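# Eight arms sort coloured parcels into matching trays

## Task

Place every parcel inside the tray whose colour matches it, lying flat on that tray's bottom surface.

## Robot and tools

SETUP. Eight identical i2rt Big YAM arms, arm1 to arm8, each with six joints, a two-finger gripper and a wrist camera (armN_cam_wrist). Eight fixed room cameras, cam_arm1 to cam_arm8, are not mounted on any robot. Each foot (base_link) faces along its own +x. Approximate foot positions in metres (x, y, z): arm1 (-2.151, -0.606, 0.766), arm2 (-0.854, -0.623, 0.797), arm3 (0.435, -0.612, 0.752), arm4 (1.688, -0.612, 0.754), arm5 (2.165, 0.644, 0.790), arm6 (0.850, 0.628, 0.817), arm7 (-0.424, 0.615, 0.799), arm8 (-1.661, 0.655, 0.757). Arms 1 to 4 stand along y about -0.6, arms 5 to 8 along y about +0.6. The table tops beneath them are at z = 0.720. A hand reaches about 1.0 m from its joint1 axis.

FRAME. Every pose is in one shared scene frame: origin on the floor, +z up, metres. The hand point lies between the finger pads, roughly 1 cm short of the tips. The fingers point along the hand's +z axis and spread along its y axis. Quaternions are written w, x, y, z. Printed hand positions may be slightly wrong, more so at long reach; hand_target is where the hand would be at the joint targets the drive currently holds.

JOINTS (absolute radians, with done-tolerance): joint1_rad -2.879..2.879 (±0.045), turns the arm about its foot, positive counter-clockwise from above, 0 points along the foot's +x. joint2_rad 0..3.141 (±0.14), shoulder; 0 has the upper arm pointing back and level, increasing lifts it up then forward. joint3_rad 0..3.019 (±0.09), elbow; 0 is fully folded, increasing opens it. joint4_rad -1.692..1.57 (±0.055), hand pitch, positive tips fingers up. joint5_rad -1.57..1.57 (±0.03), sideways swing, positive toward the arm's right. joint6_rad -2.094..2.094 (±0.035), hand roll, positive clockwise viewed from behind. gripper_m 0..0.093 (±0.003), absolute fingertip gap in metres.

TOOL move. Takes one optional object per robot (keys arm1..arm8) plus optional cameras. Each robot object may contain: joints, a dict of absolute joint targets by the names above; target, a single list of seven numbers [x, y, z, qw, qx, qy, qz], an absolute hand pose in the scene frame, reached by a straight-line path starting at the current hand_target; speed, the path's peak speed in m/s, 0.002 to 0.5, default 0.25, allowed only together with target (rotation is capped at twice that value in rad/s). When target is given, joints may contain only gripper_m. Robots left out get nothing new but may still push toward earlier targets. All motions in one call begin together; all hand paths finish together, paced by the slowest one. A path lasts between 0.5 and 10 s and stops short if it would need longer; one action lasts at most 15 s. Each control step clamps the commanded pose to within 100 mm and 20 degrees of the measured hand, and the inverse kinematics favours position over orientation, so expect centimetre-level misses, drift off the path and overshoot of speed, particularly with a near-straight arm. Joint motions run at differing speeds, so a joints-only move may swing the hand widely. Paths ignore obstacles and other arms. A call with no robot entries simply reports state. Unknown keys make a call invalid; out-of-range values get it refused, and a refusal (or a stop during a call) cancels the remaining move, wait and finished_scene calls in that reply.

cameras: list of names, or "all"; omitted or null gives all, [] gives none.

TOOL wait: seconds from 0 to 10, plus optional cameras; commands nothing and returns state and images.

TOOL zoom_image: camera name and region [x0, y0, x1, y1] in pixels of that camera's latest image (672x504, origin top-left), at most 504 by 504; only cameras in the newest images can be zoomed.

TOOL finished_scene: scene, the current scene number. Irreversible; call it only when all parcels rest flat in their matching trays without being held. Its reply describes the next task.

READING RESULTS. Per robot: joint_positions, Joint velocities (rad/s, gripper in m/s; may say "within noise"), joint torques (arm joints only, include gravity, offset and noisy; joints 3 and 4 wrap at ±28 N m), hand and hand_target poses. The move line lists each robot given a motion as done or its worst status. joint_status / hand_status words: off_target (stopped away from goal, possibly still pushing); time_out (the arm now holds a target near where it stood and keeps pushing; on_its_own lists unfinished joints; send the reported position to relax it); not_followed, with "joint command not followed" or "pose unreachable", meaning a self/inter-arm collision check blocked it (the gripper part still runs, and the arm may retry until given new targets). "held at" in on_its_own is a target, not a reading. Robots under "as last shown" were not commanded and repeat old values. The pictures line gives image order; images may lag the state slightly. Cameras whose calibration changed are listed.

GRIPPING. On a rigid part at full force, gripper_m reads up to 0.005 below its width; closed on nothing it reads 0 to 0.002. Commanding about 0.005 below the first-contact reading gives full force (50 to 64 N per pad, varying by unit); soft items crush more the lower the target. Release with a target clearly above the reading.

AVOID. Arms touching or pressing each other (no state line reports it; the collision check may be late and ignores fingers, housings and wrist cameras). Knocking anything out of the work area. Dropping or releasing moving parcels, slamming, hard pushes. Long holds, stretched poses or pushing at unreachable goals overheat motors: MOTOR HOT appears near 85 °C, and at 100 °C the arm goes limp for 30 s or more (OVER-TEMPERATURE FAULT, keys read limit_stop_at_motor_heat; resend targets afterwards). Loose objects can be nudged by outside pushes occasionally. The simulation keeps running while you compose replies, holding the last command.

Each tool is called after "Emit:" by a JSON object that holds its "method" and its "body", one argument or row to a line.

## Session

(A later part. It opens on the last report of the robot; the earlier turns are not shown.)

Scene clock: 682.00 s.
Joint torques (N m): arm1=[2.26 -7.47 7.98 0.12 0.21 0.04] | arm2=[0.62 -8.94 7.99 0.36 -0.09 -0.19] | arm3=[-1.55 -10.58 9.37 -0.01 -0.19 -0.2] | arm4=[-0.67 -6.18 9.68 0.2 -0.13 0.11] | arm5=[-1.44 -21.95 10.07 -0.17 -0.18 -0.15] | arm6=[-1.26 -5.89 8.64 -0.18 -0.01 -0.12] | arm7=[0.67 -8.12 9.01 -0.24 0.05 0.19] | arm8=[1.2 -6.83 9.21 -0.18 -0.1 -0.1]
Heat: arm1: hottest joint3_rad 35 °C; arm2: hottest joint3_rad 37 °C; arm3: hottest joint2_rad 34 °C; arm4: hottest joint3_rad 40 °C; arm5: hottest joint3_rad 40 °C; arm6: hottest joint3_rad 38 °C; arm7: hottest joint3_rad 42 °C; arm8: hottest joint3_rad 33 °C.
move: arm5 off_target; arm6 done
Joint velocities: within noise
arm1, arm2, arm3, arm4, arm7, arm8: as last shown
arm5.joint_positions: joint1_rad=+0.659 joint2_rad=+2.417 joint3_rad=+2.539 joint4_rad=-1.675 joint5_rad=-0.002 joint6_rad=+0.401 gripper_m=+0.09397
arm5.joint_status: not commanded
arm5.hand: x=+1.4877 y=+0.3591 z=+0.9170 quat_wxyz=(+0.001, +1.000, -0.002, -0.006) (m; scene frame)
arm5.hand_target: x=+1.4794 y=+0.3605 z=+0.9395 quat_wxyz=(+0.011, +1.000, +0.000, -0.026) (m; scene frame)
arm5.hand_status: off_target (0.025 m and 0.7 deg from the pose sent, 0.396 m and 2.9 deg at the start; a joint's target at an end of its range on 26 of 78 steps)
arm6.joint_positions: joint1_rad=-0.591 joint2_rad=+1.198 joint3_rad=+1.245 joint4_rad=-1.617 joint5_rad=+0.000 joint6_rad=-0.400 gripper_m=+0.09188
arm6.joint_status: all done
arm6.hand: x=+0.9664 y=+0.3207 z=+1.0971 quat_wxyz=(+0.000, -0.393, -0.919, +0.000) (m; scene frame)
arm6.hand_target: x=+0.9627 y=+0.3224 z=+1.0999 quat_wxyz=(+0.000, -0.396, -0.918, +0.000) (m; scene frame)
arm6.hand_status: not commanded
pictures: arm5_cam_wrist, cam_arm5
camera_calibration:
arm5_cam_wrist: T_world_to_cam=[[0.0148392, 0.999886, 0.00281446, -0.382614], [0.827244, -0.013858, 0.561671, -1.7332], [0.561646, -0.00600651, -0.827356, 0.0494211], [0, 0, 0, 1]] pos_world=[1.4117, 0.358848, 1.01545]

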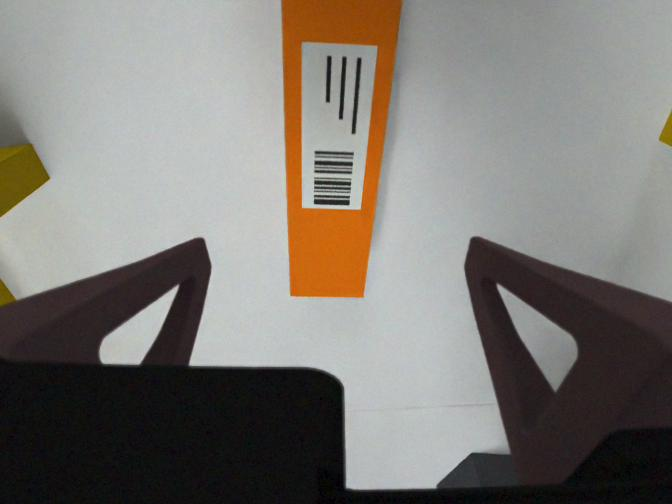

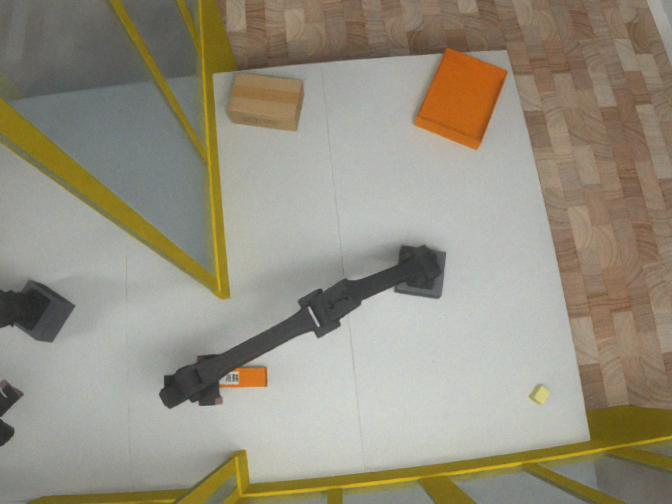

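Emit:
{"method": "move", "body": {
  "arm5": {"target":[1.487,0.355,0.77,0,1,0,0]},
  "cameras": ["arm5_cam_wrist"]
}}

Emit:
{"method": "move", "body": {
  "arm5": {"joints":{"gripper_m":0.045}},
  "cameras": []
}}

Emit:
{"method": "move", "body": {
  "arm5": {"target":[1.487,0.355,0.95,0,1,0,0]},
  "cameras": ["arm5_cam_wrist"]
}}

Emit:
{"method": "move", "body": {
  "arm5": {"target":[1.818,0.489,1.1,0,1,0,0]},
  "cameras": []
}}

Emit:
{"method": "move", "body": {
  "arm5": {"joints":{"joint1_rad":-1.68,"joint6_rad":0.143}},
  "cameras": []
}}

Emit:
{"method": "move", "body": {
  "arm5": {"target":[2.390,1.265,0.95,0,-0.5135,0.8581,0]},
  "cameras": ["arm5_cam_wrist","cam_arm5"]
}}

Emit:
{"method": "zoom_image", "body": {
  "camera": "cam_arm5",
  "region": [390, 20, 530, 170]
}}

Scene clock: 695.37 s.
Joint torques (N m): arm1=[2.26 -7.12 7.86 0.06 0.2 0.03] | arm2=[0.62 -8.94 7.99 0.36 -0.09 -0.19] | arm3=[-1.49 -10.58 9.37 0.01 -0.2 -0.2] | arm4=[-0.73 -6.18 9.66 0.18 -0.13 0.11] | arm5=[-0.03 -21.95 7.3 0.72 -0.19 0.01] | arm6=[-1.32 -5.95 8.64 -0.16 -0.01 -0.12] | arm7=[0.5 -8.12 9.01 -0.27 0.06 0.2] | arm8=[1.32 -7.12 9.17 -0.16 -0.09 -0.1]
Heat: arm1: hottest joint3_rad 35 °C; arm2: hottest joint3_rad 37 °C; arm3: hottest joint3_rad 34 °C; arm4: hottest joint3_rad 40 °C; arm5: hottest joint3_rad 42 °C; arm6: hottest joint3_rad 38 °C; arm7: hottest joint3_rad 42 °C; arm8: hottest joint3_rad 33 °C.
move: arm5 off_target
Joint velocities: within noise
arm1, arm2, arm3, arm4, arm6, arm7, arm8: as last shown
arm5.joint_positions: joint1_rad=+0.659 joint2_rad=+2.487 joint3_rad=+2.253 joint4_rad=-1.364 joint5_rad=-0.002 joint6_rad=+0.401 gripper_m=+0.09397
arm5.joint_status: not commanded
arm5.hand: x=+1.4932 y=+0.3621 z=+0.7591 quat_wxyz=(-0.007, +1.000, -0.002, +0.015) (m; scene frame)
arm5.hand_target: x=+1.4873 y=+0.3550 z=+0.7701 quat_wxyz=(+0.000, +1.000, +0.000, +0.000) (m; scene frame)
arm5.hand_status: off_target (0.014 m and 1.9 deg from the pose sent, 0.147 m and 0.7 deg at the start)
pictures: arm5_cam_wrist
camera_calibration:
arm5_cam_wrist: T_world_to_cam=[[0.0145541, 0.999686, 0.0204048, -0.398106], [0.803861, -0.0238344, 0.594339, -1.63521], [0.594639, 0.00775252, -0.803955, -0.156281], [0, 0, 0, 1]] pos_world=[1.41321, 0.360218, 0.854352]

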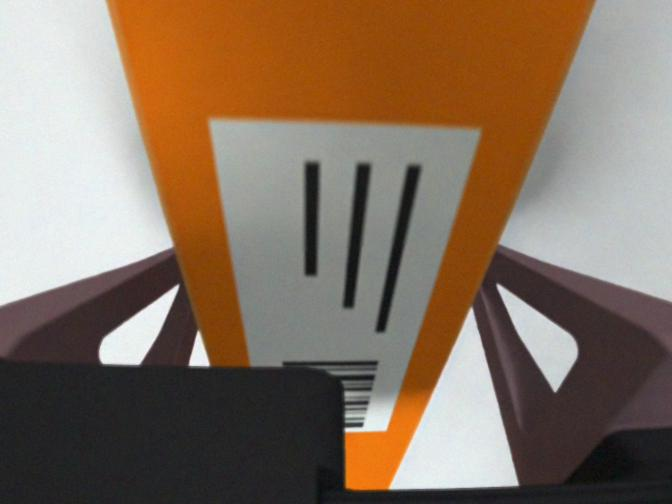

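Scene clock: 695.97 s.
Joint torques (N m): arm1=[1.96 -7.47 7.97 0.08 0.18 0.03] | arm2=[0.62 -8.94 7.99 0.36 -0.09 -0.19] | arm3=[-1.61 -10.58 9.39 0.01 -0.2 -0.2] | arm4=[-0.67 -6.18 9.66 0.18 -0.13 0.11] | arm5=[-0.38 -22.53 7.21 0.65 -0.09 -0.04] | arm6=[-1.26 -5.95 8.64 -0.14 -0.01 -0.12] | arm7=[0.56 -8.18 8.96 -0.25 0.06 0.2] | arm8=[1.32 -6.59 9.18 -0.14 -0.1 -0.1]
Heat: arm1: hottest joint3_rad 35 °C; arm2: hottest joint3_rad 37 °C; arm3: hottest joint3_rad 34 °C; arm4: hottest joint3_rad 40 °C; arm5: hottest joint3_rad 42 °C; arm6: hottest joint3_rad 38 °C; arm7: hottest joint3_rad 42 °C; arm8: hottest joint3_rad 33 °C.
move: arm5 off_target
Joint velocities: within noise
arm1, arm3, arm4, arm6, arm7: as last shown
arm2.joint_positions: joint1_rad=-1.005 joint2_rad=+1.218 joint3_rad=+1.404 joint4_rad=-1.671 joint5_rad=+0.001 joint6_rad=-0.506 gripper_m=+0.09194
arm2.joint_status: not commanded
arm2.hand: x=-0.8202 y=-0.2738 z=+1.1327 quat_wxyz=(-0.038, +0.836, -0.547, -0.020) (m; scene frame)
arm2.hand_target: x=-0.8222 y=-0.2750 z=+1.1294 quat_wxyz=(-0.030, +0.841, -0.540, -0.016) (m; scene frame)
arm2.hand_status: not commanded
arm5.joint_positions: joint1_rad=+0.659 joint2_rad=+2.487 joint3_rad=+2.253 joint4_rad=-1.364 joint5_rad=-0.004 joint6_rad=+0.401 gripper_m=+0.05886
arm5.joint_status: gripper_m off_target (ended at +0.05889, target +0.04500)
arm5.hand: x=+1.4933 y=+0.3619 z=+0.7591 quat_wxyz=(-0.007, +1.000, -0.002, +0.015) (m; scene frame)
arm5.hand_target: x=+1.4873 y=+0.3550 z=+0.7701 quat_wxyz=(+0.000, +1.000, +0.000, +0.000) (m; scene frame)
arm5.hand_status: not commanded
arm8.joint_positions: joint1_rad=+0.006 joint2_rad=+1.205 joint3_rad=+1.495 joint4_rad=-1.672 joint5_rad=-0.001 joint6_rad=-0.164 gripper_m=+0.09192
arm8.joint_status: not commanded
arm8.hand: x=-1.8655 y=+0.3571 z=+1.1337 quat_wxyz=(-0.038, -0.840, -0.535, +0.086) (m; scene frame)
arm8.hand_target: x=-1.8670 y=+0.3590 z=+1.1292 quat_wxyz=(-0.033, -0.840, -0.536, +0.078) (m; scene frame)
arm8.hand_status: not commanded
pictures: none
No camera images: "cameras" was empty.

Scene clock: 697.53 s.
Joint torques (N m): arm1=[2.08 -7.59 7.88 -0.01 0.19 0.04] | arm2=[0.62 -8.88 7.99 0.36 -0.09 -0.19] | arm3=[-1.55 -10.64 9.36 0.01 -0.2 -0.2] | arm4=[-0.67 -6.18 9.66 0.2 -0.13 0.11] | arm5=[-0.5 -22.89 10.06 0.03 -0.11 -0.04] | arm6=[-1.32 -5.95 8.65 -0.16 -0.01 -0.12] | arm7=[0.56 -8 8.98 -0.28 0.06 0.19] | arm8=[1.2 -7.06 9.29 -0.17 -0.1 -0.09]
Heat: arm1: hottest joint3_rad 35 °C; arm2: hottest joint3_rad 37 °C; arm3: hottest joint3_rad 34 °C; arm4: hottest joint3_rad 40 °C; arm5: hottest joint3_rad 42 °C; arm6: hottest joint3_rad 38 °C; arm7: hottest joint3_rad 42 °C; arm8: hottest joint3_rad 33 °C.
move: arm5 off_target
Joint velocities: within noise
arm1, arm2, arm3, arm4, arm6, arm7, arm8: as last shown
arm5.joint_positions: joint1_rad=+0.659 joint2_rad=+2.389 joint3_rad=+2.509 joint4_rad=-1.676 joint5_rad=-0.004 joint6_rad=+0.401 gripper_m=+0.05887
arm5.joint_status: not commanded
arm5.hand: x=+1.4936 y=+0.3613 z=+0.9254 quat_wxyz=(+0.001, +1.000, -0.002, -0.004) (m; scene frame)
arm5.hand_target: x=+1.4885 y=+0.3556 z=+0.9497 quat_wxyz=(+0.011, +1.000, +0.000, -0.026) (m; scene frame)
arm5.hand_status: off_target (0.026 m and 0.5 deg from the pose sent, 0.191 m and 1.9 deg at the start; pose on its path clipped on 12 of 47 steps; a joint's target at an end of its range on 24 of 47 steps)
pictures: arm5_cam_wrist
camera_calibration:
arm5_cam_wrist: T_world_to_cam=[[0.0148273, 0.999887, 0.00248775, -0.384563], [0.825526, -0.0136454, 0.564199, -1.7426], [0.564169, -0.00631183, -0.825635, 0.0477824], [0, 0, 0, 1]] pos_world=[1.4173, 0.361043, 1.02358]

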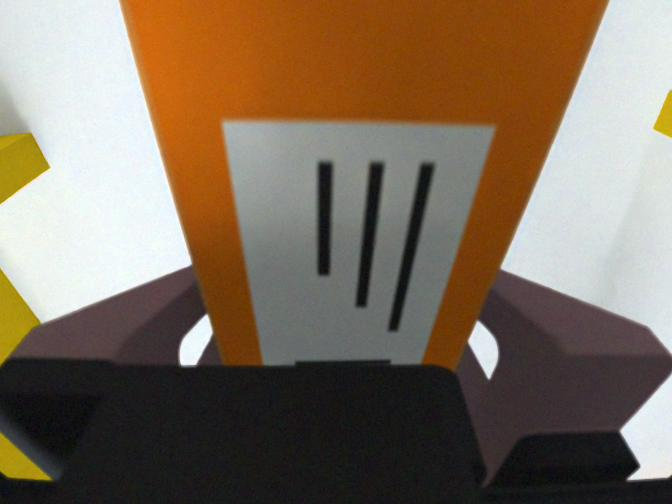

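Scene clock: 699.90 s.
Joint torques (N m): arm1=[2.02 -7.59 7.88 0.06 0.18 0.06] | arm2=[0.62 -8.94 8.01 0.38 -0.09 -0.19] | arm3=[-1.55 -10.64 9.39 0.02 -0.2 -0.19] | arm4=[-0.67 -6.24 9.68 0.18 -0.13 0.11] | arm5=[-0.09 -8.59 7.25 -0.08 -0.14 0.07] | arm6=[-1.32 -5.95 8.64 -0.16 -0.01 -0.12] | arm7=[0.32 -7.94 8.96 -0.25 0.05 0.19] | arm8=[1.2 -7 9.18 -0.14 -0.08 -0.1]
Heat: arm1: hottest joint3_rad 35 °C; arm2: hottest joint3_rad 37 °C; arm3: hottest joint3_rad 34 °C; arm4: hottest joint3_rad 40 °C; arm5: hottest joint3_rad 42 °C; arm6: hottest joint3_rad 38 °C; arm7: hottest joint3_rad 42 °C; arm8: hottest joint3_rad 33 °C.
move: arm5 done
Joint velocities: within noise
arm1, arm2, arm4, arm6, arm7, arm8: as last shown
arm3.joint_positions: joint1_rad=-2.188 joint2_rad=+1.286 joint3_rad=+1.486 joint4_rad=-1.674 joint5_rad=-0.003 joint6_rad=-0.244 gripper_m=+0.09198
arm3.joint_status: not commanded
arm3.hand: x=+0.7898 y=-0.4863 z=+1.0985 quat_wxyz=(-0.051, +0.289, -0.956, -0.006) (m; scene frame)
arm3.hand_target: x=+0.7894 y=-0.4911 z=+1.0993 quat_wxyz=(-0.048, +0.291, -0.956, -0.006) (m; scene frame)
arm3.hand_status: not commanded
arm5.joint_positions: joint1_rad=+0.670 joint2_rad=+1.330 joint3_rad=+1.435 joint4_rad=-1.668 joint5_rad=-0.004 joint6_rad=+0.406 gripper_m=+0.05887
arm5.joint_status: not commanded
arm5.hand: x=+1.8157 y=+0.4911 z=+1.0967 quat_wxyz=(+0.000, +1.000, +0.002, -0.001) (m; scene frame)
arm5.hand_target: x=+1.8179 y=+0.4890 z=+1.1000 quat_wxyz=(+0.000, +1.000, +0.000, +0.000) (m; scene frame)
arm5.hand_status: done (0.005 m and 0.2 deg from the pose sent, 0.390 m and 0.5 deg at the start)
pictures: none
No camera images: "cameras" was empty.

Scene clock: 702.47 s.
Joint torques (N m): arm1=[2.08 -7.36 8.03 0.1 0.19 0.04] | arm2=[0.62 -8.94 8.01 0.36 -0.09 -0.19] | arm3=[-1.55 -10.58 9.4 -0.01 -0.2 -0.2] | arm4=[-0.67 -6.24 9.68 0.18 -0.13 0.11] | arm5=[-0.32 -7.88 7.23 -0.09 -0.18 -0.13] | arm6=[-1.26 -6.01 8.62 -0.17 -0.01 -0.12] | arm7=[0.56 -8 8.98 -0.23 0.05 0.19] | arm8=[1.32 -6.83 9.22 -0.16 -0.1 -0.09]
Heat: arm1: hottest joint3_rad 35 °C; arm2: hottest joint3_rad 37 °C; arm3: hottest joint2_rad 33 °C; arm4: hottest joint3_rad 40 °C; arm5: hottest joint3_rad 41 °C; arm6: hottest joint3_rad 38 °C; arm7: hottest joint3_rad 42 °C; arm8: hottest joint3_rad 33 °C.
move: arm5 done
Joint velocities: within noise
arm1, arm2, arm3, arm6, arm8: as last shown
arm4.joint_positions: joint1_rad=+0.309 joint2_rad=+1.215 joint3_rad=+1.510 joint4_rad=-1.686 joint5_rad=+0.016 joint6_rad=-0.333 gripper_m=+0.09192
arm4.joint_status: not commanded
arm4.hand: x=+1.8059 y=-0.2631 z=+1.1273 quat_wxyz=(-0.076, +0.712, -0.697, -0.034) (m; scene frame)
arm4.hand_target: x=+1.8082 y=-0.2651 z=+1.1217 quat_wxyz=(-0.066, +0.708, -0.703, -0.029) (m; scene frame)
arm4.hand_status: not commanded
arm5.joint_positions: joint1_rad=-1.683 joint2_rad=+1.333 joint3_rad=+1.435 joint4_rad=-1.669 joint5_rad=-0.003 joint6_rad=+0.152 gripper_m=+0.05887
arm5.joint_status: all done
arm5.hand: x=+2.3020 y=+0.9957 z=+1.1007 quat_wxyz=(-0.004, +0.499, -0.866, -0.004) (m; scene frame)
arm5.hand_target: x=+2.3001 y=+0.9947 z=+1.1049 quat_wxyz=(-0.004, +0.505, -0.863, -0.005) (m; scene frame)
arm5.hand_status: not commanded
arm7.joint_positions: joint1_rad=+2.165 joint2_rad=+1.299 joint3_rad=+1.397 joint4_rad=-1.647 joint5_rad=-0.002 joint6_rad=+0.120 gripper_m=+0.09194
arm7.joint_status: not commanded
arm7.hand: x=-0.4065 y=+0.9847 z=+1.1055 quat_wxyz=(-0.008, +0.646, -0.763, -0.010) (m; scene frame)
arm7.hand_target: x=-0.4099 y=+0.9801 z=+1.1001 quat_wxyz=(+0.000, +0.647, -0.763, +0.000) (m; scene frame)
arm7.hand_status: not commanded
pictures: none
No camera images: "cameras" was empty.

Scene clock: 704.77 s.
Joint torques (N m): arm1=[2.02 -7.53 7.94 0.08 0.19 0.06] | arm2=[0.62 -8.94 8.01 0.36 -0.09 -0.19] | arm3=[-1.49 -10.58 9.39 0.01 -0.2 -0.2] | arm4=[-0.67 -6.18 9.68 0.18 -0.13 0.11] | arm5=[-0.21 -19.49 10.09 -0.2 -0.04 -0.15] | arm6=[-1.32 -5.95 8.65 -0.17 -0.01 -0.12] | arm7=[0.5 -8.23 8.96 -0.27 0.07 0.2] | arm8=[1.32 -6.77 9.16 -0.16 -0.09 -0.1]
Heat: arm1: hottest joint3_rad 35 °C; arm2: hottest joint3_rad 37 °C; arm3: hottest joint2_rad 33 °C; arm4: hottest joint3_rad 40 °C; arm5: hottest joint3_rad 41 °C; arm6: hottest joint3_rad 38 °C; arm7: hottest joint3_rad 42 °C; arm8: hottest joint3_rad 33 °C.
move: arm5 off_target
Joint velocities: within noise
arm1.joint_positions: joint1_rad=-1.519 joint2_rad=+1.310 joint3_rad=+1.492 joint4_rad=-1.675 joint5_rad=+0.004 joint6_rad=+0.207 gripper_m=+0.09189
arm1.joint_status: not commanded
arm1.hand: x=-2.2934 y=-0.9604 z=+1.1072 quat_wxyz=(-0.029, -0.879, -0.475, +0.032) (m; scene frame)
arm1.hand_target: x=-2.2900 y=-0.9600 z=+1.0994 quat_wxyz=(-0.018, -0.878, -0.477, +0.022) (m; scene frame)
arm1.hand_status: not commanded
arm2, arm3, arm4, arm6, arm7, arm8: as last shown
arm5.joint_positions: joint1_rad=-1.664 joint2_rad=+2.137 joint3_rad=+2.039 joint4_rad=-1.529 joint5_rad=-0.003 joint6_rad=+0.152 gripper_m=+0.05887
arm5.joint_status: not commanded
arm5.hand: x=+2.3892 y=+1.2518 z=+0.9260 quat_wxyz=(+0.019, +0.507, -0.861, +0.015) (m; scene frame)
arm5.hand_target: x=+2.3895 y=+1.2639 z=+0.9501 quat_wxyz=(+0.000, +0.514, -0.858, +0.000) (m; scene frame)
arm5.hand_status: off_target (0.027 m and 2.9 deg from the pose sent, 0.321 m and 2.0 deg at the start)
pictures: arm5_cam_wrist, cam_arm5
camera_calibration:
arm5_cam_wrist: T_world_to_cam=[[0.869219, -0.49428, 0.0120778, -1.4681], [-0.398397, -0.685718, 0.609156, 1.25377], [-0.292812, -0.534302, -0.792958, 2.22686], [0, 0, 0, 1]] pos_world=[2.42765, 1.3239, 1.0198]

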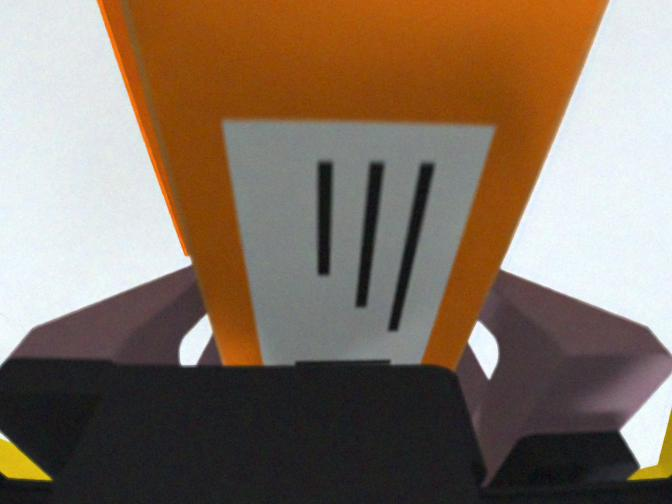

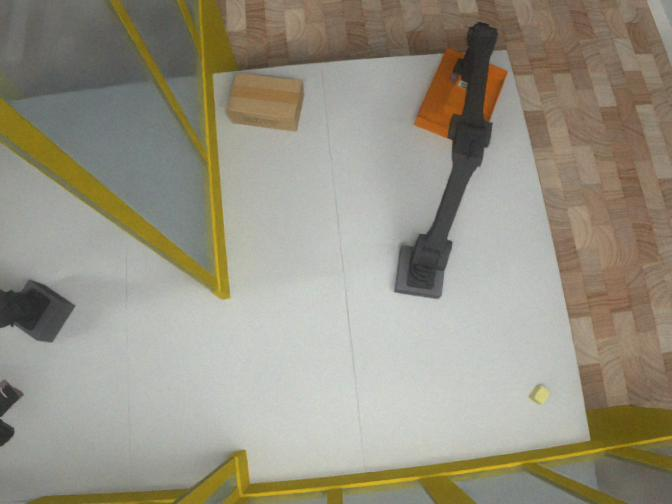

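Scaled by 3.360.

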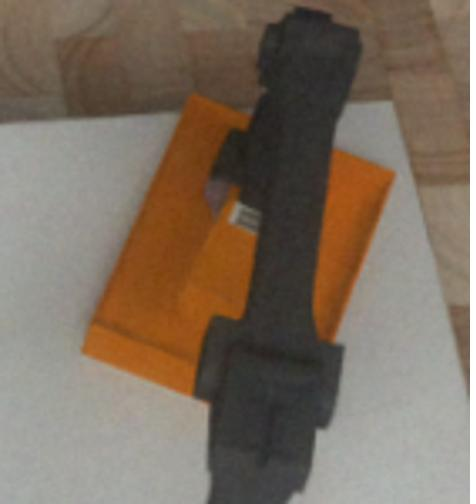

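Emit:
{"method": "move", "body": {
  "arm5": {"target":[2.385,1.265,0.87,0,-0.5135,0.8581,0],"speed":0.1},
  "cameras": ["cam_arm5","arm5_cam_wrist"]
}}

Emit:
{"method": "zoom_image", "body": {
  "camera": "cam_arm5",
  "region": [390, 20, 530, 170]
}}

Scene clock: 735.40 s.
Joint torques (N m): arm1=[2.14 -7.06 7.92 0.12 0.19 0.03] | arm2=[0.62 -8.94 7.99 0.36 -0.09 -0.19] | arm3=[-1.61 -10.46 9.4 -0.01 -0.2 -0.2] | arm4=[-0.67 -6.18 9.68 0.18 -0.13 0.11] | arm5=[-0.15 -19.08 6.97 0.95 -0.09 -0.06] | arm6=[-1.32 -6.01 8.62 -0.16 -0.01 -0.12] | arm7=[0.56 -7.88 9.01 -0.21 0.05 0.2] | arm8=[1.26 -6.95 9.17 -0.16 -0.11 -0.09]
Heat: arm1: hottest joint3_rad 35 °C; arm2: hottest joint3_rad 37 °C; arm3: hottest joint3_rad 33 °C; arm4: hottest joint3_rad 40 °C; arm5: hottest joint3_rad 43 °C; arm6: hottest joint3_rad 37 °C; arm7: hottest joint3_rad 41 °C; arm8: hottest joint3_rad 33 °C.
move: arm5 done
Joint velocities: within noise
arm1, arm2, arm3, arm4, arm6, arm7, arm8: as last shown
arm5.joint_positions: joint1_rad=-1.657 joint2_rad=+2.164 joint3_rad=+1.924 joint4_rad=-1.361 joint5_rad=-0.003 joint6_rad=+0.152 gripper_m=+0.05887
arm5.joint_status: not commanded
arm5.hand: x=+2.3866 y=+1.2581 z=+0.8649 quat_wxyz=(+0.009, +0.511, -0.860, +0.007) (m; scene frame)
arm5.hand_target: x=+2.3849 y=+1.2650 z=+0.8700 quat_wxyz=(+0.000, +0.514, -0.858, +0.000) (m; scene frame)
arm5.hand_status: done (0.009 m and 1.4 deg from the pose sent, 0.058 m and 2.9 deg at the start)
pictures: arm5_cam_wrist, cam_arm5
camera_calibration:
arm5_cam_wrist: T_world_to_cam=[[0.872711, -0.488169, 0.00816833, -1.47461], [-0.398396, -0.702351, 0.589902, 1.33185], [-0.282235, -0.518068, -0.807434, 2.14777], [0, 0, 0, 1]] pos_world=[2.42369, 1.32826, 0.960569]

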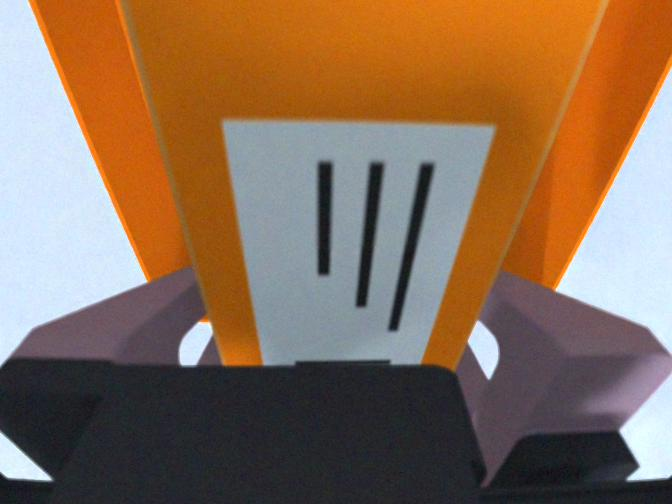

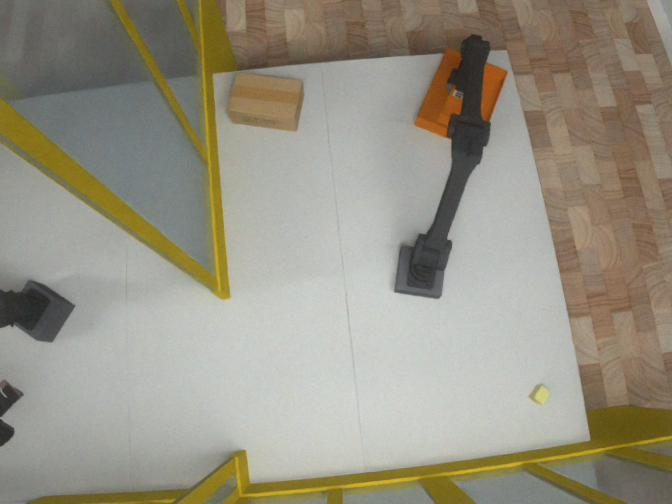

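Scaled by 3.360.

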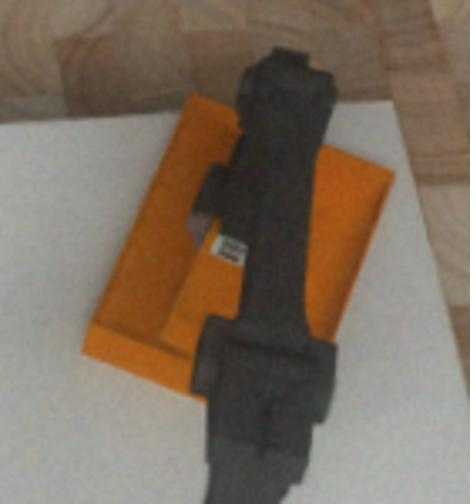

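Emit:
{"method": "move", "body": {
  "arm5": {"target":[2.420,1.310,0.855,0,-0.5045,0.8634,0],"speed":0.1},
  "cameras": ["cam_arm5","arm5_cam_wrist"]
}}

Emit:
{"method": "zoom_image", "body": {
  "camera": "cam_arm5",
  "region": [390, 20, 530, 170]
}}

Scene clock: 757.57 s.
Joint torques (N m): arm1=[1.96 -7.3 8.01 -0.03 0.22 0.06] | arm2=[0.62 -8.94 7.99 0.35 -0.09 -0.19] | arm3=[-1.61 -10.46 9.37 0.02 -0.2 -0.2] | arm4=[-0.67 -6.18 9.68 0.18 -0.13 0.11] | arm5=[-0.97 -20.95 9.96 -0.21 -0.05 -0.11] | arm6=[-1.32 -6.01 8.65 -0.17 -0.01 -0.12] | arm7=[0.44 -8.12 8.98 -0.23 0.06 0.19] | arm8=[1.38 -6.95 9.2 -0.02 -0.09 -0.1]
Heat: arm1: hottest joint3_rad 35 °C; arm2: hottest joint3_rad 37 °C; arm3: hottest joint3_rad 33 °C; arm4: hottest joint3_rad 40 °C; arm5: hottest joint3_rad 40 °C; arm6: hottest joint3_rad 37 °C; arm7: hottest joint3_rad 41 °C; arm8: hottest joint3_rad 33 °C.
move: arm5 off_target
Joint velocities: within noise
arm1, arm2, arm3, arm4, arm7, arm8: as last shown
arm5.joint_positions: joint1_rad=-1.672 joint2_rad=+2.341 joint3_rad=+2.167 joint4_rad=-1.440 joint5_rad=-0.003 joint6_rad=+0.152 gripper_m=+0.05887
arm5.joint_status: not commanded
arm5.hand: x=+2.4124 y=+1.2980 z=+0.8383 quat_wxyz=(+0.015, +0.504, -0.864, +0.011) (m; scene frame)
arm5.hand_target: x=+2.4198 y=+1.3091 z=+0.8552 quat_wxyz=(-0.001, +0.504, -0.863, +0.000) (m; scene frame)
arm5.hand_status: off_target (0.022 m and 2.1 deg from the pose sent, 0.063 m and 1.6 deg at the start)
arm6.joint_positions: joint1_rad=-0.591 joint2_rad=+1.198 joint3_rad=+1.245 joint4_rad=-1.617 joint5_rad=+0.000 joint6_rad=-0.400 gripper_m=+0.09188
arm6.joint_status: not commanded
arm6.hand: x=+0.9664 y=+0.3207 z=+1.0971 quat_wxyz=(+0.000, -0.393, -0.919, +0.000) (m; scene frame)
arm6.hand_target: x=+0.9627 y=+0.3224 z=+1.0999 quat_wxyz=(+0.000, -0.396, -0.918, +0.000) (m; scene frame)
arm6.hand_status: not commanded
pictures: arm5_cam_wrist, cam_arm5
camera_calibration:
arm5_cam_wrist: T_world_to_cam=[[0.865196, -0.50133, 0.0102259, -1.44394], [-0.406208, -0.688786, 0.600475, 1.37825], [-0.293992, -0.523682, -0.799579, 2.18342], [0, 0, 0, 1]] pos_world=[2.45106, 1.36884, 0.932977]

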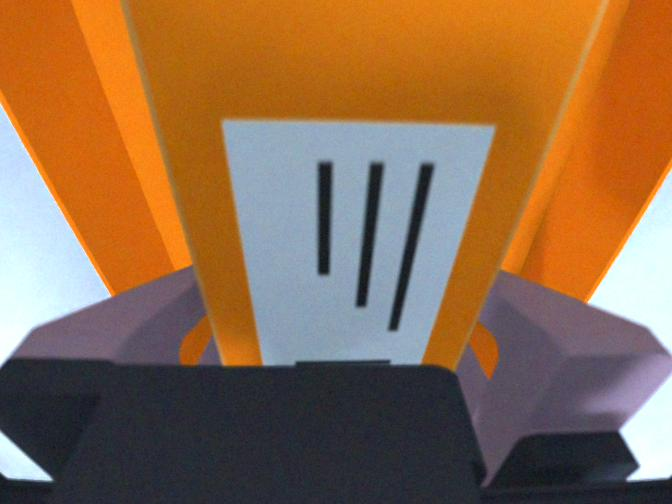

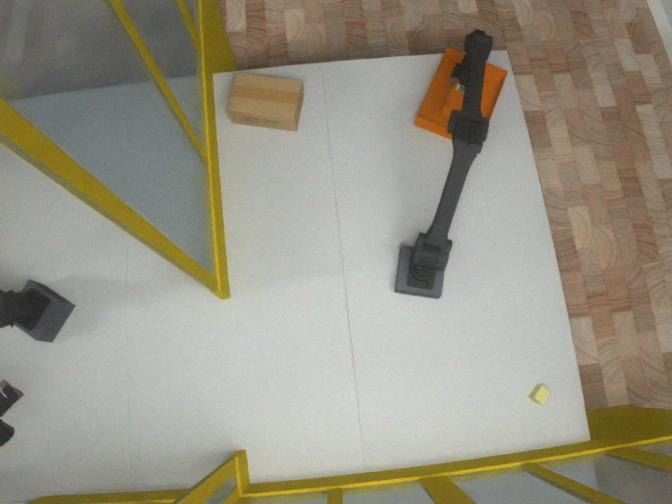

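Scaled by 3.360.

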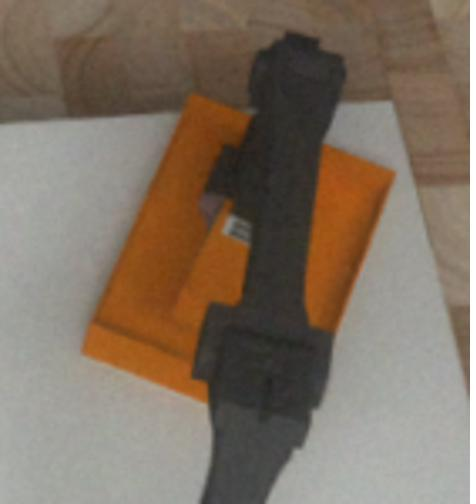

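Emit:
{"method": "move", "body": {
  "arm5": {"target":[2.427,1.316,0.81,0,-0.5045,0.8634,0],"speed":0.1},
  "cameras": ["arm5_cam_wrist"]
}}

Emit:
{"method": "move", "body": {
  "arm5": {"target":[2.427,1.316,0.785,0,-0.5045,0.8634,0],"speed":0.06},
  "arm7": {"joints":{"joint1_rad":0.3}},
  "cameras": ["cam_arm5","arm5_cam_wrist","cam_arm7"]
}}

Emit:
{"method": "zoom_image", "body": {
  "camera": "cam_arm5",
  "region": [390, 20, 530, 170]
}}

Scene clock: 765.13 s.
Joint torques (N m): arm1=[2.08 -7.41 7.99 0.02 0.2 0.04] | arm2=[0.62 -8.94 7.99 0.36 -0.09 -0.19] | arm3=[-1.61 -10.58 9.39 0.01 -0.2 -0.2] | arm4=[-0.67 -6.18 9.68 0.2 -0.13 0.11] | arm5=[-1.38 -22.12 8.9 0.64 -0.02 -0.17] | arm6=[-1.26 -5.95 8.62 -0.17 -0.01 -0.12] | arm7=[0.44 -7.94 9.01 -0.28 0.06 0.2] | arm8=[1.32 -6.95 9.21 -0.16 -0.09 -0.1]
Heat: arm1: hottest joint3_rad 35 °C; arm2: hottest joint3_rad 37 °C; arm3: hottest joint3_rad 33 °C; arm4: hottest joint3_rad 40 °C; arm5: hottest joint3_rad 40 °C; arm6: hottest joint3_rad 37 °C; arm7: hottest joint3_rad 41 °C; arm8: hottest joint3_rad 33 °C.
move: arm5 off_target
Joint velocities: within noise
arm1, arm2, arm3, arm4, arm6, arm7, arm8: as last shown
arm5.joint_positions: joint1_rad=-1.675 joint2_rad=+2.412 joint3_rad=+2.167 joint4_rad=-1.392 joint5_rad=-0.003 joint6_rad=+0.151 gripper_m=+0.05887
arm5.joint_status: not commanded
arm5.hand: x=+2.4160 y=+1.3012 z=+0.7897 quat_wxyz=(+0.024, +0.503, -0.864, +0.018) (m; scene frame)
arm5.hand_target: x=+2.4268 y=+1.3149 z=+0.8104 quat_wxyz=(+0.000, +0.504, -0.864, +0.000) (m; scene frame)
arm5.hand_status: off_target (0.027 m and 3.4 deg from the pose sent, 0.037 m and 2.1 deg at the start)
pictures: arm5_cam_wrist
camera_calibration:
arm5_cam_wrist: T_world_to_cam=[[0.864128, -0.503083, 0.0138084, -1.44291], [-0.402879, -0.675047, 0.618062, 1.37128], [-0.301615, -0.539648, -0.786008, 2.17574], [0, 0, 0, 1]] pos_world=[2.45555, 1.37391, 0.882539]

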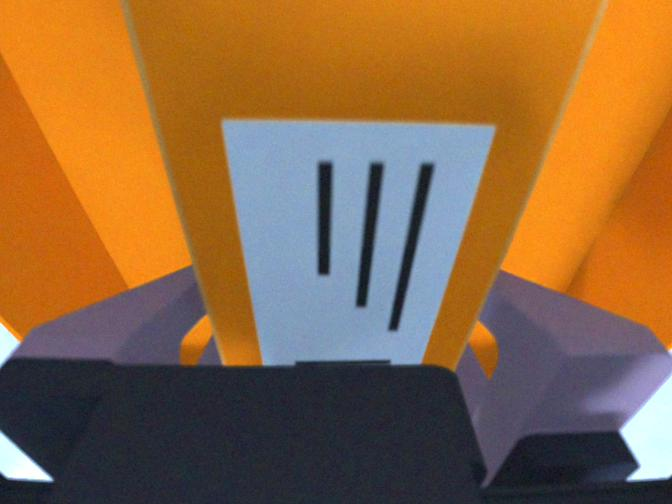

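Scene clock: 767.33 s.
Joint torques (N m): arm1=[1.96 -6.95 7.91 0.01 0.21 0.04] | arm2=[0.62 -8.94 7.99 0.36 -0.09 -0.19] | arm3=[-1.38 -10.46 9.36 -0.01 -0.19 -0.2] | arm4=[-0.67 -6.24 9.68 0.18 -0.13 0.11] | arm5=[-1.03 -20.72 7.32 0.62 -0.02 -0.12] | arm6=[-1.26 -6.01 8.64 -0.16 -0.01 -0.12] | arm7=[0.32 -8.18 9.03 -0.27 -0.09 0.17] | arm8=[1.44 -6.95 9.17 -0.1 -0.11 -0.1]
Heat: arm1: hottest joint3_rad 35 °C; arm2: hottest joint3_rad 37 °C; arm3: hottest joint3_rad 33 °C; arm4: hottest joint3_rad 40 °C; arm5: hottest joint3_rad 40 °C; arm6: hottest joint3_rad 37 °C; arm7: hottest joint3_rad 41 °C; arm8: hottest joint3_rad 33 °C.
move: arm5 done; arm7 done
Joint velocities: within noise
arm1, arm3, arm4, arm6: as last shown
arm2.joint_positions: joint1_rad=-1.005 joint2_rad=+1.218 joint3_rad=+1.404 joint4_rad=-1.671 joint5_rad=+0.001 joint6_rad=-0.506 gripper_m=+0.09194
arm2.joint_status: not commanded
arm2.hand: x=-0.8202 y=-0.2738 z=+1.1327 quat_wxyz=(-0.038, +0.836, -0.547, -0.020) (m; scene frame)
arm2.hand_target: x=-0.8222 y=-0.2750 z=+1.1294 quat_wxyz=(-0.030, +0.841, -0.540, -0.016) (m; scene frame)
arm2.hand_status: not commanded
arm5.joint_positions: joint1_rad=-1.675 joint2_rad=+2.424 joint3_rad=+2.167 joint4_rad=-1.346 joint5_rad=-0.003 joint6_rad=+0.151 gripper_m=+0.05887
arm5.joint_status: not commanded
arm5.hand: x=+2.4195 y=+1.3104 z=+0.7808 quat_wxyz=(+0.010, +0.503, -0.864, +0.007) (m; scene frame)
arm5.hand_target: x=+2.4270 y=+1.3158 z=+0.7852 quat_wxyz=(+0.000, +0.504, -0.863, +0.000) (m; scene frame)
arm5.hand_status: done (0.010 m and 1.5 deg from the pose sent, 0.019 m and 3.4 deg at the start)
arm7.joint_positions: joint1_rad=+0.294 joint2_rad=+1.299 joint3_rad=+1.397 joint4_rad=-1.647 joint5_rad=+0.001 joint6_rad=+0.122 gripper_m=+0.09196
arm7.joint_status: all done
arm7.hand: x=-0.0747 y=+0.4875 z=+1.1040 quat_wxyz=(-0.010, -0.232, -0.973, +0.001) (m; scene frame)
arm7.hand_target: x=-0.0784 y=+0.4916 z=+1.0986 quat_wxyz=(+0.002, -0.232, -0.973, -0.001) (m; scene frame)
arm7.hand_status: not commanded
arm8.joint_positions: joint1_rad=+0.006 joint2_rad=+1.205 joint3_rad=+1.495 joint4_rad=-1.672 joint5_rad=-0.001 joint6_rad=-0.164 gripper_m=+0.09192
arm8.joint_status: not commanded
arm8.hand: x=-1.8655 y=+0.3571 z=+1.1337 quat_wxyz=(-0.038, -0.840, -0.535, +0.086) (m; scene frame)
arm8.hand_target: x=-1.8670 y=+0.3590 z=+1.1292 quat_wxyz=(-0.033, -0.840, -0.536, +0.078) (m; scene frame)
arm8.hand_status: not commanded
pictures: arm5_cam_wrist, cam_arm5, cam_arm7
camera_calibration:
arm5_cam_wrist: T_world_to_cam=[[0.864207, -0.503069, 0.00825603, -1.43709], [-0.409993, -0.694613, 0.591116, 1.44824], [-0.291637, -0.514232, -0.806544, 2.13333], [0, 0, 0, 1]] pos_world=[2.45787, 1.38003, 0.876414]

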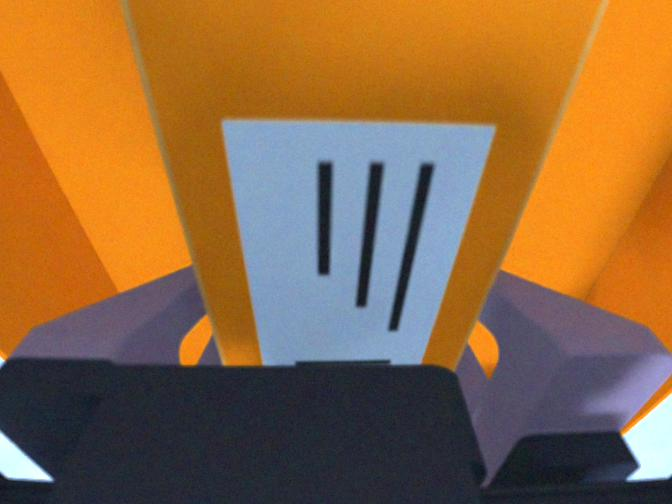

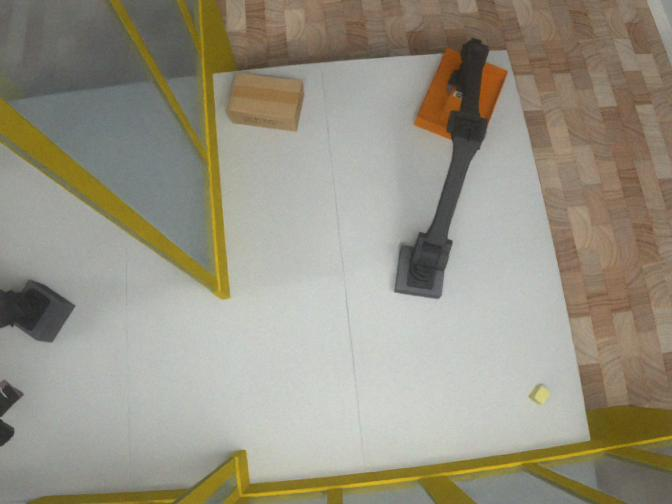

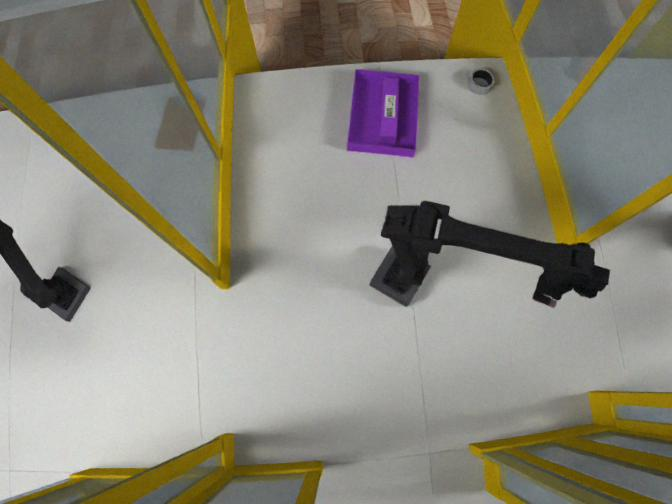

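Scaled by 3.360.

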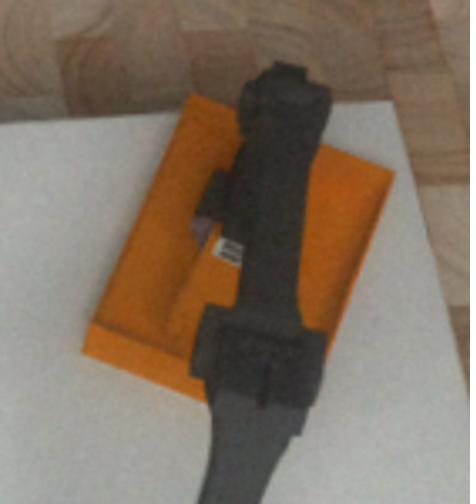

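Emit:
{"method": "move", "body": {
  "arm5": {"target":[2.424,1.316,0.768,0,-0.5045,0.8634,0],"speed":0.06},
  "cameras": []
}}

Emit:
{"method": "move", "body": {
  "arm5": {"joints":{"gripper_m":0.092}},
  "cameras": []
}}

Emit:
{"method": "move", "body": {
  "arm5": {"target":[2.424,1.316,0.94,0,-0.5045,0.8634,0],"speed":0.15},
  "cameras": []
}}

Emit:
{"method": "move", "body": {
  "arm5": {"target":[2.30,0.99,1.1,0,-0.5045,0.8634,0]},
  "cameras": []
}}

Emit:
{"method": "move", "body": {
  "arm5": {"joints":{"joint1_rad":-0.7}},
  "cameras": ["cam_arm5","cam_arm1","cam_arm3"]
}}

Emit:
{"method": "zoom_image", "body": {
  "camera": "cam_arm5",
  "region": [390, 20, 530, 170]
}}

Scene clock: 779.03 s.
Joint torques (N m): arm1=[1.96 -7.47 7.91 0.09 0.2 0.06] | arm2=[0.62 -8.88 8.01 0.38 -0.09 -0.19] | arm3=[-1.49 -10.46 9.37 -0.02 -0.2 -0.21] | arm4=[-0.67 -6.24 9.66 0.2 -0.13 0.11] | arm5=[-1.26 -21.77 6.8 0.66 -0.06 -0.1] | arm6=[-1.32 -5.89 8.64 -0.16 -0.01 -0.12] | arm7=[0.32 -7.94 9.05 -0.21 -0.1 0.17] | arm8=[1.38 -6.89 9.21 -0.13 -0.1 -0.1]
Heat: arm1: hottest joint3_rad 35 °C; arm2: hottest joint3_rad 37 °C; arm3: hottest joint3_rad 33 °C; arm4: hottest joint3_rad 41 °C; arm5: hottest joint3_rad 39 °C; arm6: hottest joint3_rad 37 °C; arm7: hottest joint3_rad 41 °C; arm8: hottest joint3_rad 33 °C.
move: arm5 done
Joint velocities: within noise
arm1, arm2, arm3, arm4, arm6, arm7, arm8: as last shown
arm5.joint_positions: joint1_rad=-1.675 joint2_rad=+2.438 joint3_rad=+2.152 joint4_rad=-1.311 joint5_rad=-0.003 joint6_rad=+0.151 gripper_m=+0.05887
arm5.joint_status: not commanded
arm5.hand: x=+2.4200 y=+1.3115 z=+0.7653 quat_wxyz=(+0.008, +0.503, -0.864, +0.006) (m; scene frame)
arm5.hand_target: x=+2.4241 y=+1.3158 z=+0.7680 quat_wxyz=(+0.000, +0.504, -0.863, +0.000) (m; scene frame)
arm5.hand_status: done (0.007 m and 1.1 deg from the pose sent, 0.015 m and 1.4 deg at the start)
pictures: none
No camera images: "cameras" was empty.

Scene clock: 779.67 s.
Joint torques (N m): arm1=[1.96 -7.77 7.92 0.02 0.19 0.04] | arm2=[0.62 -8.94 7.99 0.36 -0.09 -0.19] | arm3=[-1.55 -10.7 9.36 0.01 -0.2 -0.2] | arm4=[-0.67 -6.18 9.66 0.18 -0.13 0.11] | arm5=[-1.26 -21.01 6.84 0.73 -0.05 -0.14] | arm6=[-1.32 -5.95 8.64 -0.16 -0.01 -0.12] | arm7=[0.26 -8.06 8.98 -0.25 -0.1 0.18] | arm8=[1.44 -7 9.18 -0.16 -0.11 -0.11]
Heat: arm1: hottest joint3_rad 35 °C; arm2: hottest joint3_rad 37 °C; arm3: hottest joint3_rad 33 °C; arm4: hottest joint3_rad 41 °C; arm5: hottest joint3_rad 39 °C; arm6: hottest joint3_rad 37 °C; arm7: hottest joint3_rad 41 °C; arm8: hottest joint3_rad 33 °C.
move: arm5 done
Joint velocities: within noise
arm1, arm2, arm4, arm6, arm7, arm8: as last shown
arm3.joint_positions: joint1_rad=-2.188 joint2_rad=+1.286 joint3_rad=+1.486 joint4_rad=-1.674 joint5_rad=-0.003 joint6_rad=-0.244 gripper_m=+0.09198
arm3.joint_status: not commanded
arm3.hand: x=+0.7898 y=-0.4863 z=+1.0985 quat_wxyz=(-0.051, +0.289, -0.956, -0.006) (m; scene frame)
arm3.hand_target: x=+0.7894 y=-0.4911 z=+1.0993 quat_wxyz=(-0.048, +0.291, -0.956, -0.006) (m; scene frame)
arm3.hand_status: not commanded
arm5.joint_positions: joint1_rad=-1.675 joint2_rad=+2.438 joint3_rad=+2.152 joint4_rad=-1.311 joint5_rad=-0.003 joint6_rad=+0.151 gripper_m=+0.09179
arm5.joint_status: all done
arm5.hand: x=+2.4200 y=+1.3115 z=+0.7653 quat_wxyz=(+0.008, +0.503, -0.864, +0.006) (m; scene frame)
arm5.hand_target: x=+2.4240 y=+1.3158 z=+0.7680 quat_wxyz=(+0.000, +0.504, -0.863, +0.000) (m; scene frame)
arm5.hand_status: not commanded
pictures: none
No camera images: "cameras" was empty.

Scene clock: 781.60 s.
Joint torques (N m): arm1=[2.08 -7.18 8.01 0.09 0.21 0.07] | arm2=[0.62 -8.94 8.01 0.36 -0.09 -0.19] | arm3=[-1.44 -10.58 9.37 -0.02 -0.2 -0.21] | arm4=[-0.67 -6.18 9.66 0.2 -0.13 0.11] | arm5=[-1.2 -21.13 9.98 -0.1 -0.07 -0.09] | arm6=[-1.32 -5.89 8.61 -0.16 -0.01 -0.12] | arm7=[0.26 -8.06 8.95 -0.24 -0.09 0.18] | arm8=[1.08 -6.95 9.17 -0.14 -0.11 -0.11]
Heat: arm1: hottest joint3_rad 35 °C; arm2: hottest joint3_rad 37 °C; arm3: hottest joint3_rad 33 °C; arm4: hottest joint3_rad 41 °C; arm5: hottest joint3_rad 39 °C; arm6: hottest joint3_rad 37 °C; arm7: hottest joint3_rad 41 °C; arm8: hottest joint3_rad 33 °C.
move: arm5 off_target
Joint velocities: within noise
arm1, arm2, arm3, arm6, arm7, arm8: as last shown
arm4.joint_positions: joint1_rad=+0.309 joint2_rad=+1.215 joint3_rad=+1.510 joint4_rad=-1.686 joint5_rad=+0.016 joint6_rad=-0.333 gripper_m=+0.09192
arm4.joint_status: not commanded
arm4.hand: x=+1.8059 y=-0.2631 z=+1.1273 quat_wxyz=(-0.076, +0.712, -0.697, -0.034) (m; scene frame)
arm4.hand_target: x=+1.8082 y=-0.2651 z=+1.1217 quat_wxyz=(-0.066, +0.708, -0.703, -0.029) (m; scene frame)
arm4.hand_status: not commanded
arm5.joint_positions: joint1_rad=-1.675 joint2_rad=+2.371 joint3_rad=+2.435 joint4_rad=-1.675 joint5_rad=-0.003 joint6_rad=+0.151 gripper_m=+0.09189
arm5.joint_status: not commanded
arm5.hand: x=+2.4185 y=+1.3083 z=+0.9198 quat_wxyz=(+0.013, +0.503, -0.864, +0.010) (m; scene frame)
arm5.hand_target: x=+2.4237 y=+1.3149 z=+0.9399 quat_wxyz=(-0.003, +0.504, -0.863, -0.003) (m; scene frame)
arm5.hand_status: off_target (0.022 m and 1.9 deg from the pose sent, 0.175 m and 1.1 deg at the start; a joint's target at an end of its range on 18 of 58 steps)
pictures: none
No camera images: "cameras" was empty.

Scene clock: 783.93 s.
Joint torques (N m): arm1=[1.96 -7.47 7.88 0.09 0.2 0.05] | arm2=[0.62 -8.94 7.99 0.36 -0.09 -0.19] | arm3=[-1.61 -10.75 9.4 0.05 -0.19 -0.21] | arm4=[-0.67 -6.18 9.68 0.2 -0.13 0.11] | arm5=[-1.73 -8.06 7.13 -0.18 -0.1 -0.18] | arm6=[-1.32 -6.01 8.61 -0.14 -0.01 -0.12] | arm7=[0.21 -8.29 9.01 -0.25 -0.1 0.18] | arm8=[1.44 -6.89 9.17 -0.17 -0.09 -0.1]
Heat: arm1: hottest joint3_rad 35 °C; arm2: hottest joint3_rad 37 °C; arm3: hottest joint3_rad 33 °C; arm4: hottest joint3_rad 41 °C; arm5: hottest joint3_rad 39 °C; arm6: hottest joint3_rad 37 °C; arm7: hottest joint3_rad 41 °C; arm8: hottest joint3_rad 33 °C.
move: arm5 done
Joint velocities: within noise
arm1.joint_positions: joint1_rad=-1.519 joint2_rad=+1.310 joint3_rad=+1.492 joint4_rad=-1.675 joint5_rad=+0.004 joint6_rad=+0.207 gripper_m=+0.09189
arm1.joint_status: not commanded
arm1.hand: x=-2.2934 y=-0.9604 z=+1.1072 quat_wxyz=(-0.029, -0.879, -0.475, +0.032) (m; scene frame)
arm1.hand_target: x=-2.2900 y=-0.9600 z=+1.0994 quat_wxyz=(-0.018, -0.878, -0.477, +0.022) (m; scene frame)
arm1.hand_status: not commanded
arm2, arm3, arm4, arm6, arm7, arm8: as last shown
arm5.joint_positions: joint1_rad=-1.676 joint2_rad=+1.323 joint3_rad=+1.420 joint4_rad=-1.669 joint5_rad=-0.003 joint6_rad=+0.150 gripper_m=+0.09189
arm5.joint_status: not commanded
arm5.hand: x=+2.2976 y=+0.9921 z=+1.0982 quat_wxyz=(-0.002, +0.503, -0.864, -0.002) (m; scene frame)
arm5.hand_target: x=+2.3000 y=+0.9900 z=+1.0999 quat_wxyz=(+0.000, +0.504, -0.863, +0.000) (m; scene frame)
arm5.hand_status: done (0.004 m and 0.4 deg from the pose sent, 0.384 m and 1.9 deg at the start)
pictures: none
No camera images: "cameras" was empty.

Scene clock: 785.50 s.
Joint torques (N m): arm1=[2.2 -7.53 7.97 -0.03 0.21 0.06] | arm2=[0.62 -8.88 8.01 0.36 -0.09 -0.19] | arm3=[-1.61 -10.64 9.37 -0.01 -0.2 -0.2] | arm4=[-0.67 -6.18 9.66 0.2 -0.13 0.11] | arm5=[-0.79 -7.94 7.16 -0.13 -0.11 -0.12] | arm6=[-1.26 -5.95 8.65 -0.16 -0.01 -0.12] | arm7=[0.21 -7.94 8.95 -0.25 -0.09 0.17] | arm8=[1.26 -6.71 9.24 -0.14 -0.1 -0.1]
Heat: arm1: hottest joint3_rad 35 °C; arm2: hottest joint3_rad 37 °C; arm3: hottest joint3_rad 33 °C; arm4: hottest joint3_rad 41 °C; arm5: hottest joint3_rad 39 °C; arm6: hottest joint3_rad 37 °C; arm7: hottest joint3_rad 41 °C; arm8: hottest joint3_rad 33 °C.
move: arm5 done
Joint velocities: within noise
arm1, arm2, arm3, arm4, arm6, arm7, arm8: as last shown
arm5.joint_positions: joint1_rad=-0.704 joint2_rad=+1.326 joint3_rad=+1.420 joint4_rad=-1.669 joint5_rad=-0.001 joint6_rad=+0.149 gripper_m=+0.09190
arm5.joint_status: all done
arm5.hand: x=+1.9502 y=+0.9507 z=+1.0957 quat_wxyz=(-0.002, +0.849, -0.529, +0.001) (m; scene frame)
arm5.hand_target: x=+1.9497 y=+0.9486 z=+1.0983 quat_wxyz=(-0.002, +0.852, -0.523, +0.003) (m; scene frame)
arm5.hand_status: not commanded
pictures: cam_arm1, cam_arm3, cam_arm5

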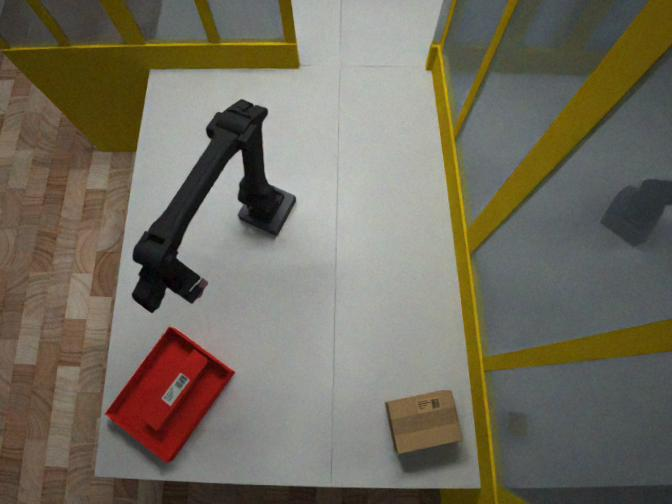

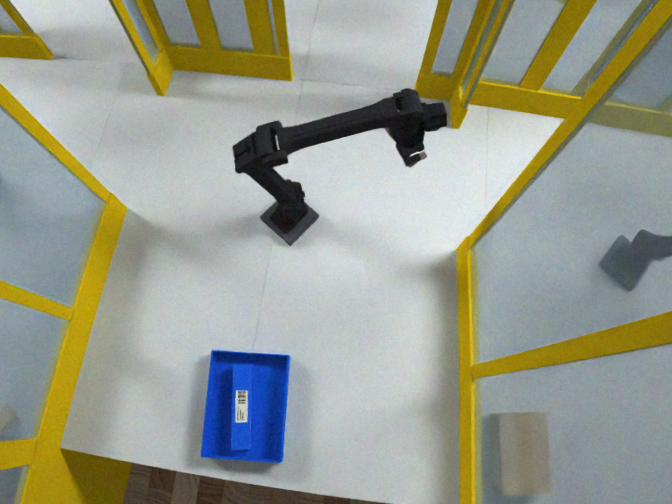

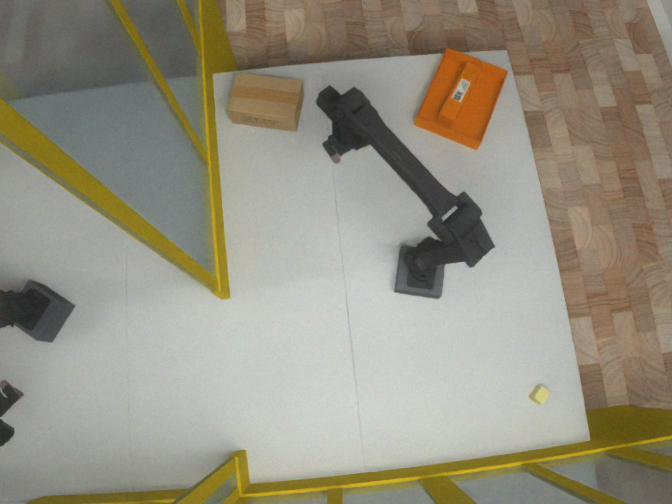

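Scaled by 3.360.

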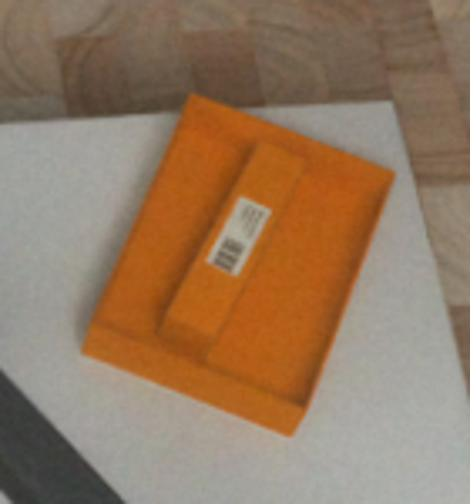

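Emit:
{"method": "zoom_image", "body": {
  "camera": "cam_arm7",
  "region": [330, 50, 440, 170]
}}

Emit:
{"method": "finished_scene", "body": {
  "scene": 1
}}

This scene's latest camera images include none from cam_arm7. They are from: cam_arm1, cam_arm3, cam_arm5. cam_arm7's image comes with the result of a call that names it in "cameras".

The scene is finished: the task was done.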